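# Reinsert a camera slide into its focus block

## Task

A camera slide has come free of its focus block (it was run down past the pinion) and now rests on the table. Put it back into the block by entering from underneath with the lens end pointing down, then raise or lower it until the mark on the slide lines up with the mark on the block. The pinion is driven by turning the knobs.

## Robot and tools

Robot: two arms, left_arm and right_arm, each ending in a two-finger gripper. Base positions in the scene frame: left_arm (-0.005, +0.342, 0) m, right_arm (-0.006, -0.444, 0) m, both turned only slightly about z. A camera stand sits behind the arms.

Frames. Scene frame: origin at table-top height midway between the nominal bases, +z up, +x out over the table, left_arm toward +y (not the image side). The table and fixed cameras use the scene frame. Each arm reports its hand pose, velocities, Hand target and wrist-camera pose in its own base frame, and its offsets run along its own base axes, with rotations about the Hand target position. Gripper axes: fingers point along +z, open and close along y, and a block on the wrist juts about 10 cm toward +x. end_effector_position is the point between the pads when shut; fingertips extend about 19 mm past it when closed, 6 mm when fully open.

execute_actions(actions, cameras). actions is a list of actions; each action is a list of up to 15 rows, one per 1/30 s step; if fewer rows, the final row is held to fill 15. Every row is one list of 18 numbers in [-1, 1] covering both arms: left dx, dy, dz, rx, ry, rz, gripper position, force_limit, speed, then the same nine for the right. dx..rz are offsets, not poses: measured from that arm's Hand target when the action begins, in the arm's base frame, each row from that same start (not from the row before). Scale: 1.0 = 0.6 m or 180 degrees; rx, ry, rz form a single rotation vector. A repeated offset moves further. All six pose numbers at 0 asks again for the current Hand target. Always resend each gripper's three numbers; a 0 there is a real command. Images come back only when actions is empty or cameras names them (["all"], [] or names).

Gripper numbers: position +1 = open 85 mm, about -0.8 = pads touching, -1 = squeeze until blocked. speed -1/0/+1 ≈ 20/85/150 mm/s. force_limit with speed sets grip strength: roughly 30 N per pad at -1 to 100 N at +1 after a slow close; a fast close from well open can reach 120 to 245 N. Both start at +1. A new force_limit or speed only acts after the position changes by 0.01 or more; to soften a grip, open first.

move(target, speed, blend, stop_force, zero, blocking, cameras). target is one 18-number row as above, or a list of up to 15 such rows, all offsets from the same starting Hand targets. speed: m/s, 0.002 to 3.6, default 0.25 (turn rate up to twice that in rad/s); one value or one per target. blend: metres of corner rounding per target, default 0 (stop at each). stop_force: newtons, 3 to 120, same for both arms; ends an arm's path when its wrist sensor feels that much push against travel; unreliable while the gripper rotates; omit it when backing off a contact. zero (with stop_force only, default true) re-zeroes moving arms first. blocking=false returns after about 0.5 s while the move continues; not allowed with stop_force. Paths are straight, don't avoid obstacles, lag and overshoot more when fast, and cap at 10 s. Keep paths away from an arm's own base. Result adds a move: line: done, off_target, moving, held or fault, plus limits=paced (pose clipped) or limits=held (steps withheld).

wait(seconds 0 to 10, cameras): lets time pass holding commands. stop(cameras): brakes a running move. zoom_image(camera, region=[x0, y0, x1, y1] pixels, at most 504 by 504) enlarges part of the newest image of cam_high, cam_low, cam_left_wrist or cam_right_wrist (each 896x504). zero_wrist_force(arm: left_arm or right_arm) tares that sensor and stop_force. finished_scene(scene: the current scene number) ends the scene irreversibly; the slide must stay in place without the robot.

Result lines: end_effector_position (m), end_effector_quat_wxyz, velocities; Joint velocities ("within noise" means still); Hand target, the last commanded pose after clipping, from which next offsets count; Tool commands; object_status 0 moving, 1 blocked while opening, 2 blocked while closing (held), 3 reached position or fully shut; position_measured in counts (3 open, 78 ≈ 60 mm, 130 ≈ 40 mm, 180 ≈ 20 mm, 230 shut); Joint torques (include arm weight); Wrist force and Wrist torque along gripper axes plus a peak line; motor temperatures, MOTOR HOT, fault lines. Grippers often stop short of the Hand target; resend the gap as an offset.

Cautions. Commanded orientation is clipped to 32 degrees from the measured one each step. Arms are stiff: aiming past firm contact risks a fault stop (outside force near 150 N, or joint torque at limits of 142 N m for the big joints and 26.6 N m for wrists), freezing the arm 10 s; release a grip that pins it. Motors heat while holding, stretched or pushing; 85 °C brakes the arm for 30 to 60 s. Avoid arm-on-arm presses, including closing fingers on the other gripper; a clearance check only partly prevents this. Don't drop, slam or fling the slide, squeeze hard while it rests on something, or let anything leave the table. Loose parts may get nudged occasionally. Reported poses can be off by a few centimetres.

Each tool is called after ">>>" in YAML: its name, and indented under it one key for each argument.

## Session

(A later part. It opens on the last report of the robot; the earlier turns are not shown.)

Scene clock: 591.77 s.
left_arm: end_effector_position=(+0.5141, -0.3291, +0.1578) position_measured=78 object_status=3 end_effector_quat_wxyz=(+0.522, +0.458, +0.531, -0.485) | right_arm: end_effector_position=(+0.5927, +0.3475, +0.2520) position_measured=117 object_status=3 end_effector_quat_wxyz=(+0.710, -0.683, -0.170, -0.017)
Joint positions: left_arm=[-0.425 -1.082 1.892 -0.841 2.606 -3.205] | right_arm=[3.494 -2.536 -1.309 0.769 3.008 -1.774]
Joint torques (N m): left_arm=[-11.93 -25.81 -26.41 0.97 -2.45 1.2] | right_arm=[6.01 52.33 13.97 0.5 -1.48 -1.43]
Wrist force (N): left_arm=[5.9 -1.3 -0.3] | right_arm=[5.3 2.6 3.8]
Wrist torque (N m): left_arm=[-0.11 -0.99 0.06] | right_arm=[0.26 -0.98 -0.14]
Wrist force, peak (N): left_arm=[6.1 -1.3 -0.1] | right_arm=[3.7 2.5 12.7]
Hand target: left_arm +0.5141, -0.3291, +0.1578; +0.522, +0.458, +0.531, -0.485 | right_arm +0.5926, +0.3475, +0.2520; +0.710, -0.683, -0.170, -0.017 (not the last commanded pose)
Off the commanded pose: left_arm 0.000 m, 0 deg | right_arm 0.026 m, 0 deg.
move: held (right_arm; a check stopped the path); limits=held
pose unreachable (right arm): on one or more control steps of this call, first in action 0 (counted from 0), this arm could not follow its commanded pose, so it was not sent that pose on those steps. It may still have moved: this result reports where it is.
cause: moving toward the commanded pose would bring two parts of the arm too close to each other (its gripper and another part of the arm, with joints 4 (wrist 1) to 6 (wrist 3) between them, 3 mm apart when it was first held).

>>> move:
  target: [0,0,0,0,0,0,0.4,-0.9,-0.5,-0.16,-0.041,0,0,0,-0.2033,0.1,-0.7,0]
  speed: 0.3
  cameras: ["cam_right_wrist"]

>>> zoom_image:
  camera: "cam_right_wrist"
  region: [340, 180, 460, 290]

Scene clock: 595.43 s.
left_arm: end_effector_position=(+0.5141, -0.3291, +0.1578) position_measured=78 object_status=3 end_effector_quat_wxyz=(+0.522, +0.458, +0.531, -0.485) | right_arm: end_effector_position=(+0.4967, +0.3229, +0.2520) position_measured=117 object_status=3 end_effector_quat_wxyz=(+0.669, -0.702, +0.053, -0.239) end_effector_velocity=(+0.001, -0.001, +0.000) end_effector_angular_velocity=(+0.000, +0.001, -0.005)
Joint positions: left_arm=[-0.425 -1.082 1.892 -0.841 2.606 -3.205] | right_arm=[3.701 -2.162 -2.177 1.208 2.162 -1.833]
Joint velocities: left_arm=[within noise] | right_arm=[0.001 0 -0.002 0.001 -0.006 0]
Joint torques (N m): left_arm=[-11.6 -25.66 -25.55 1.08 -2.58 1.18] | right_arm=[0.53 34.65 1.64 2.48 -1.24 1.26]
Wrist force (N): left_arm=[5.9 -1.4 -0.3] | right_arm=[5.2 2.7 3.8]
Wrist torque (N m): left_arm=[-0.13 -0.98 0.07] | right_arm=[0.26 -0.96 0.01]
Wrist force, peak (N): left_arm=[6.3 -1.4 -0.1] | right_arm=[7.5 2.9 4.0]
Hand target: left_arm +0.5141, -0.3291, +0.1578; +0.522, +0.458, +0.531, -0.485 | right_arm +0.4966, +0.3229, +0.2520; +0.669, -0.702, +0.054, -0.239
Off the commanded pose: left_arm 0.000 m, 0 deg | right_arm 0.000 m, 0 deg.
move: done
camera_calibration:
cam_right_wrist: T_world_to_cam=[[0.26399, -0.0927543, -0.960055, 0.152069], [-0.962578, 0.0378807, -0.268343, 0.545288], [0.0612576, 0.994968, -0.0792831, -0.203125], [0, 0, 0, 1]] pos_world=[0.497181, 0.195552, 0.276215]
Images, in order (width x height): cam_right_wrist 896x504.

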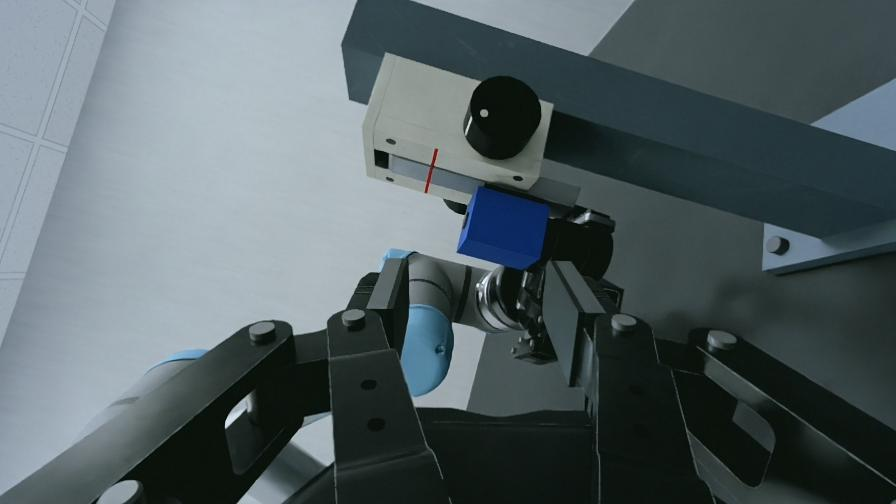

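Scaled by 4.200.

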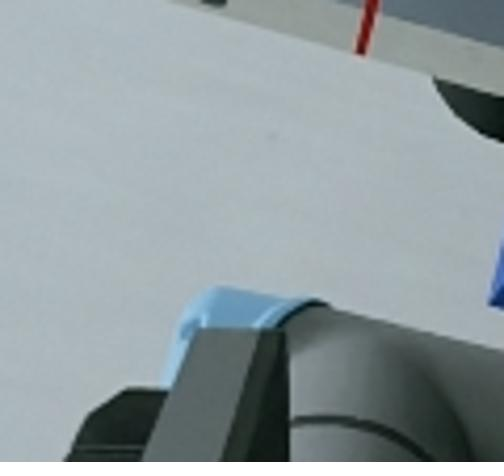

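>>> zoom_image:
  camera: "cam_right_wrist"
  region: [405, 140, 465, 200]

Scaled by 8.400.

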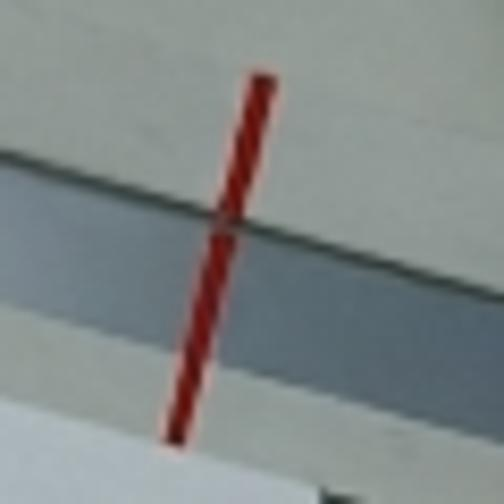

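>>> finished_scene:
  scene: 1

The scene is finished: the task was done.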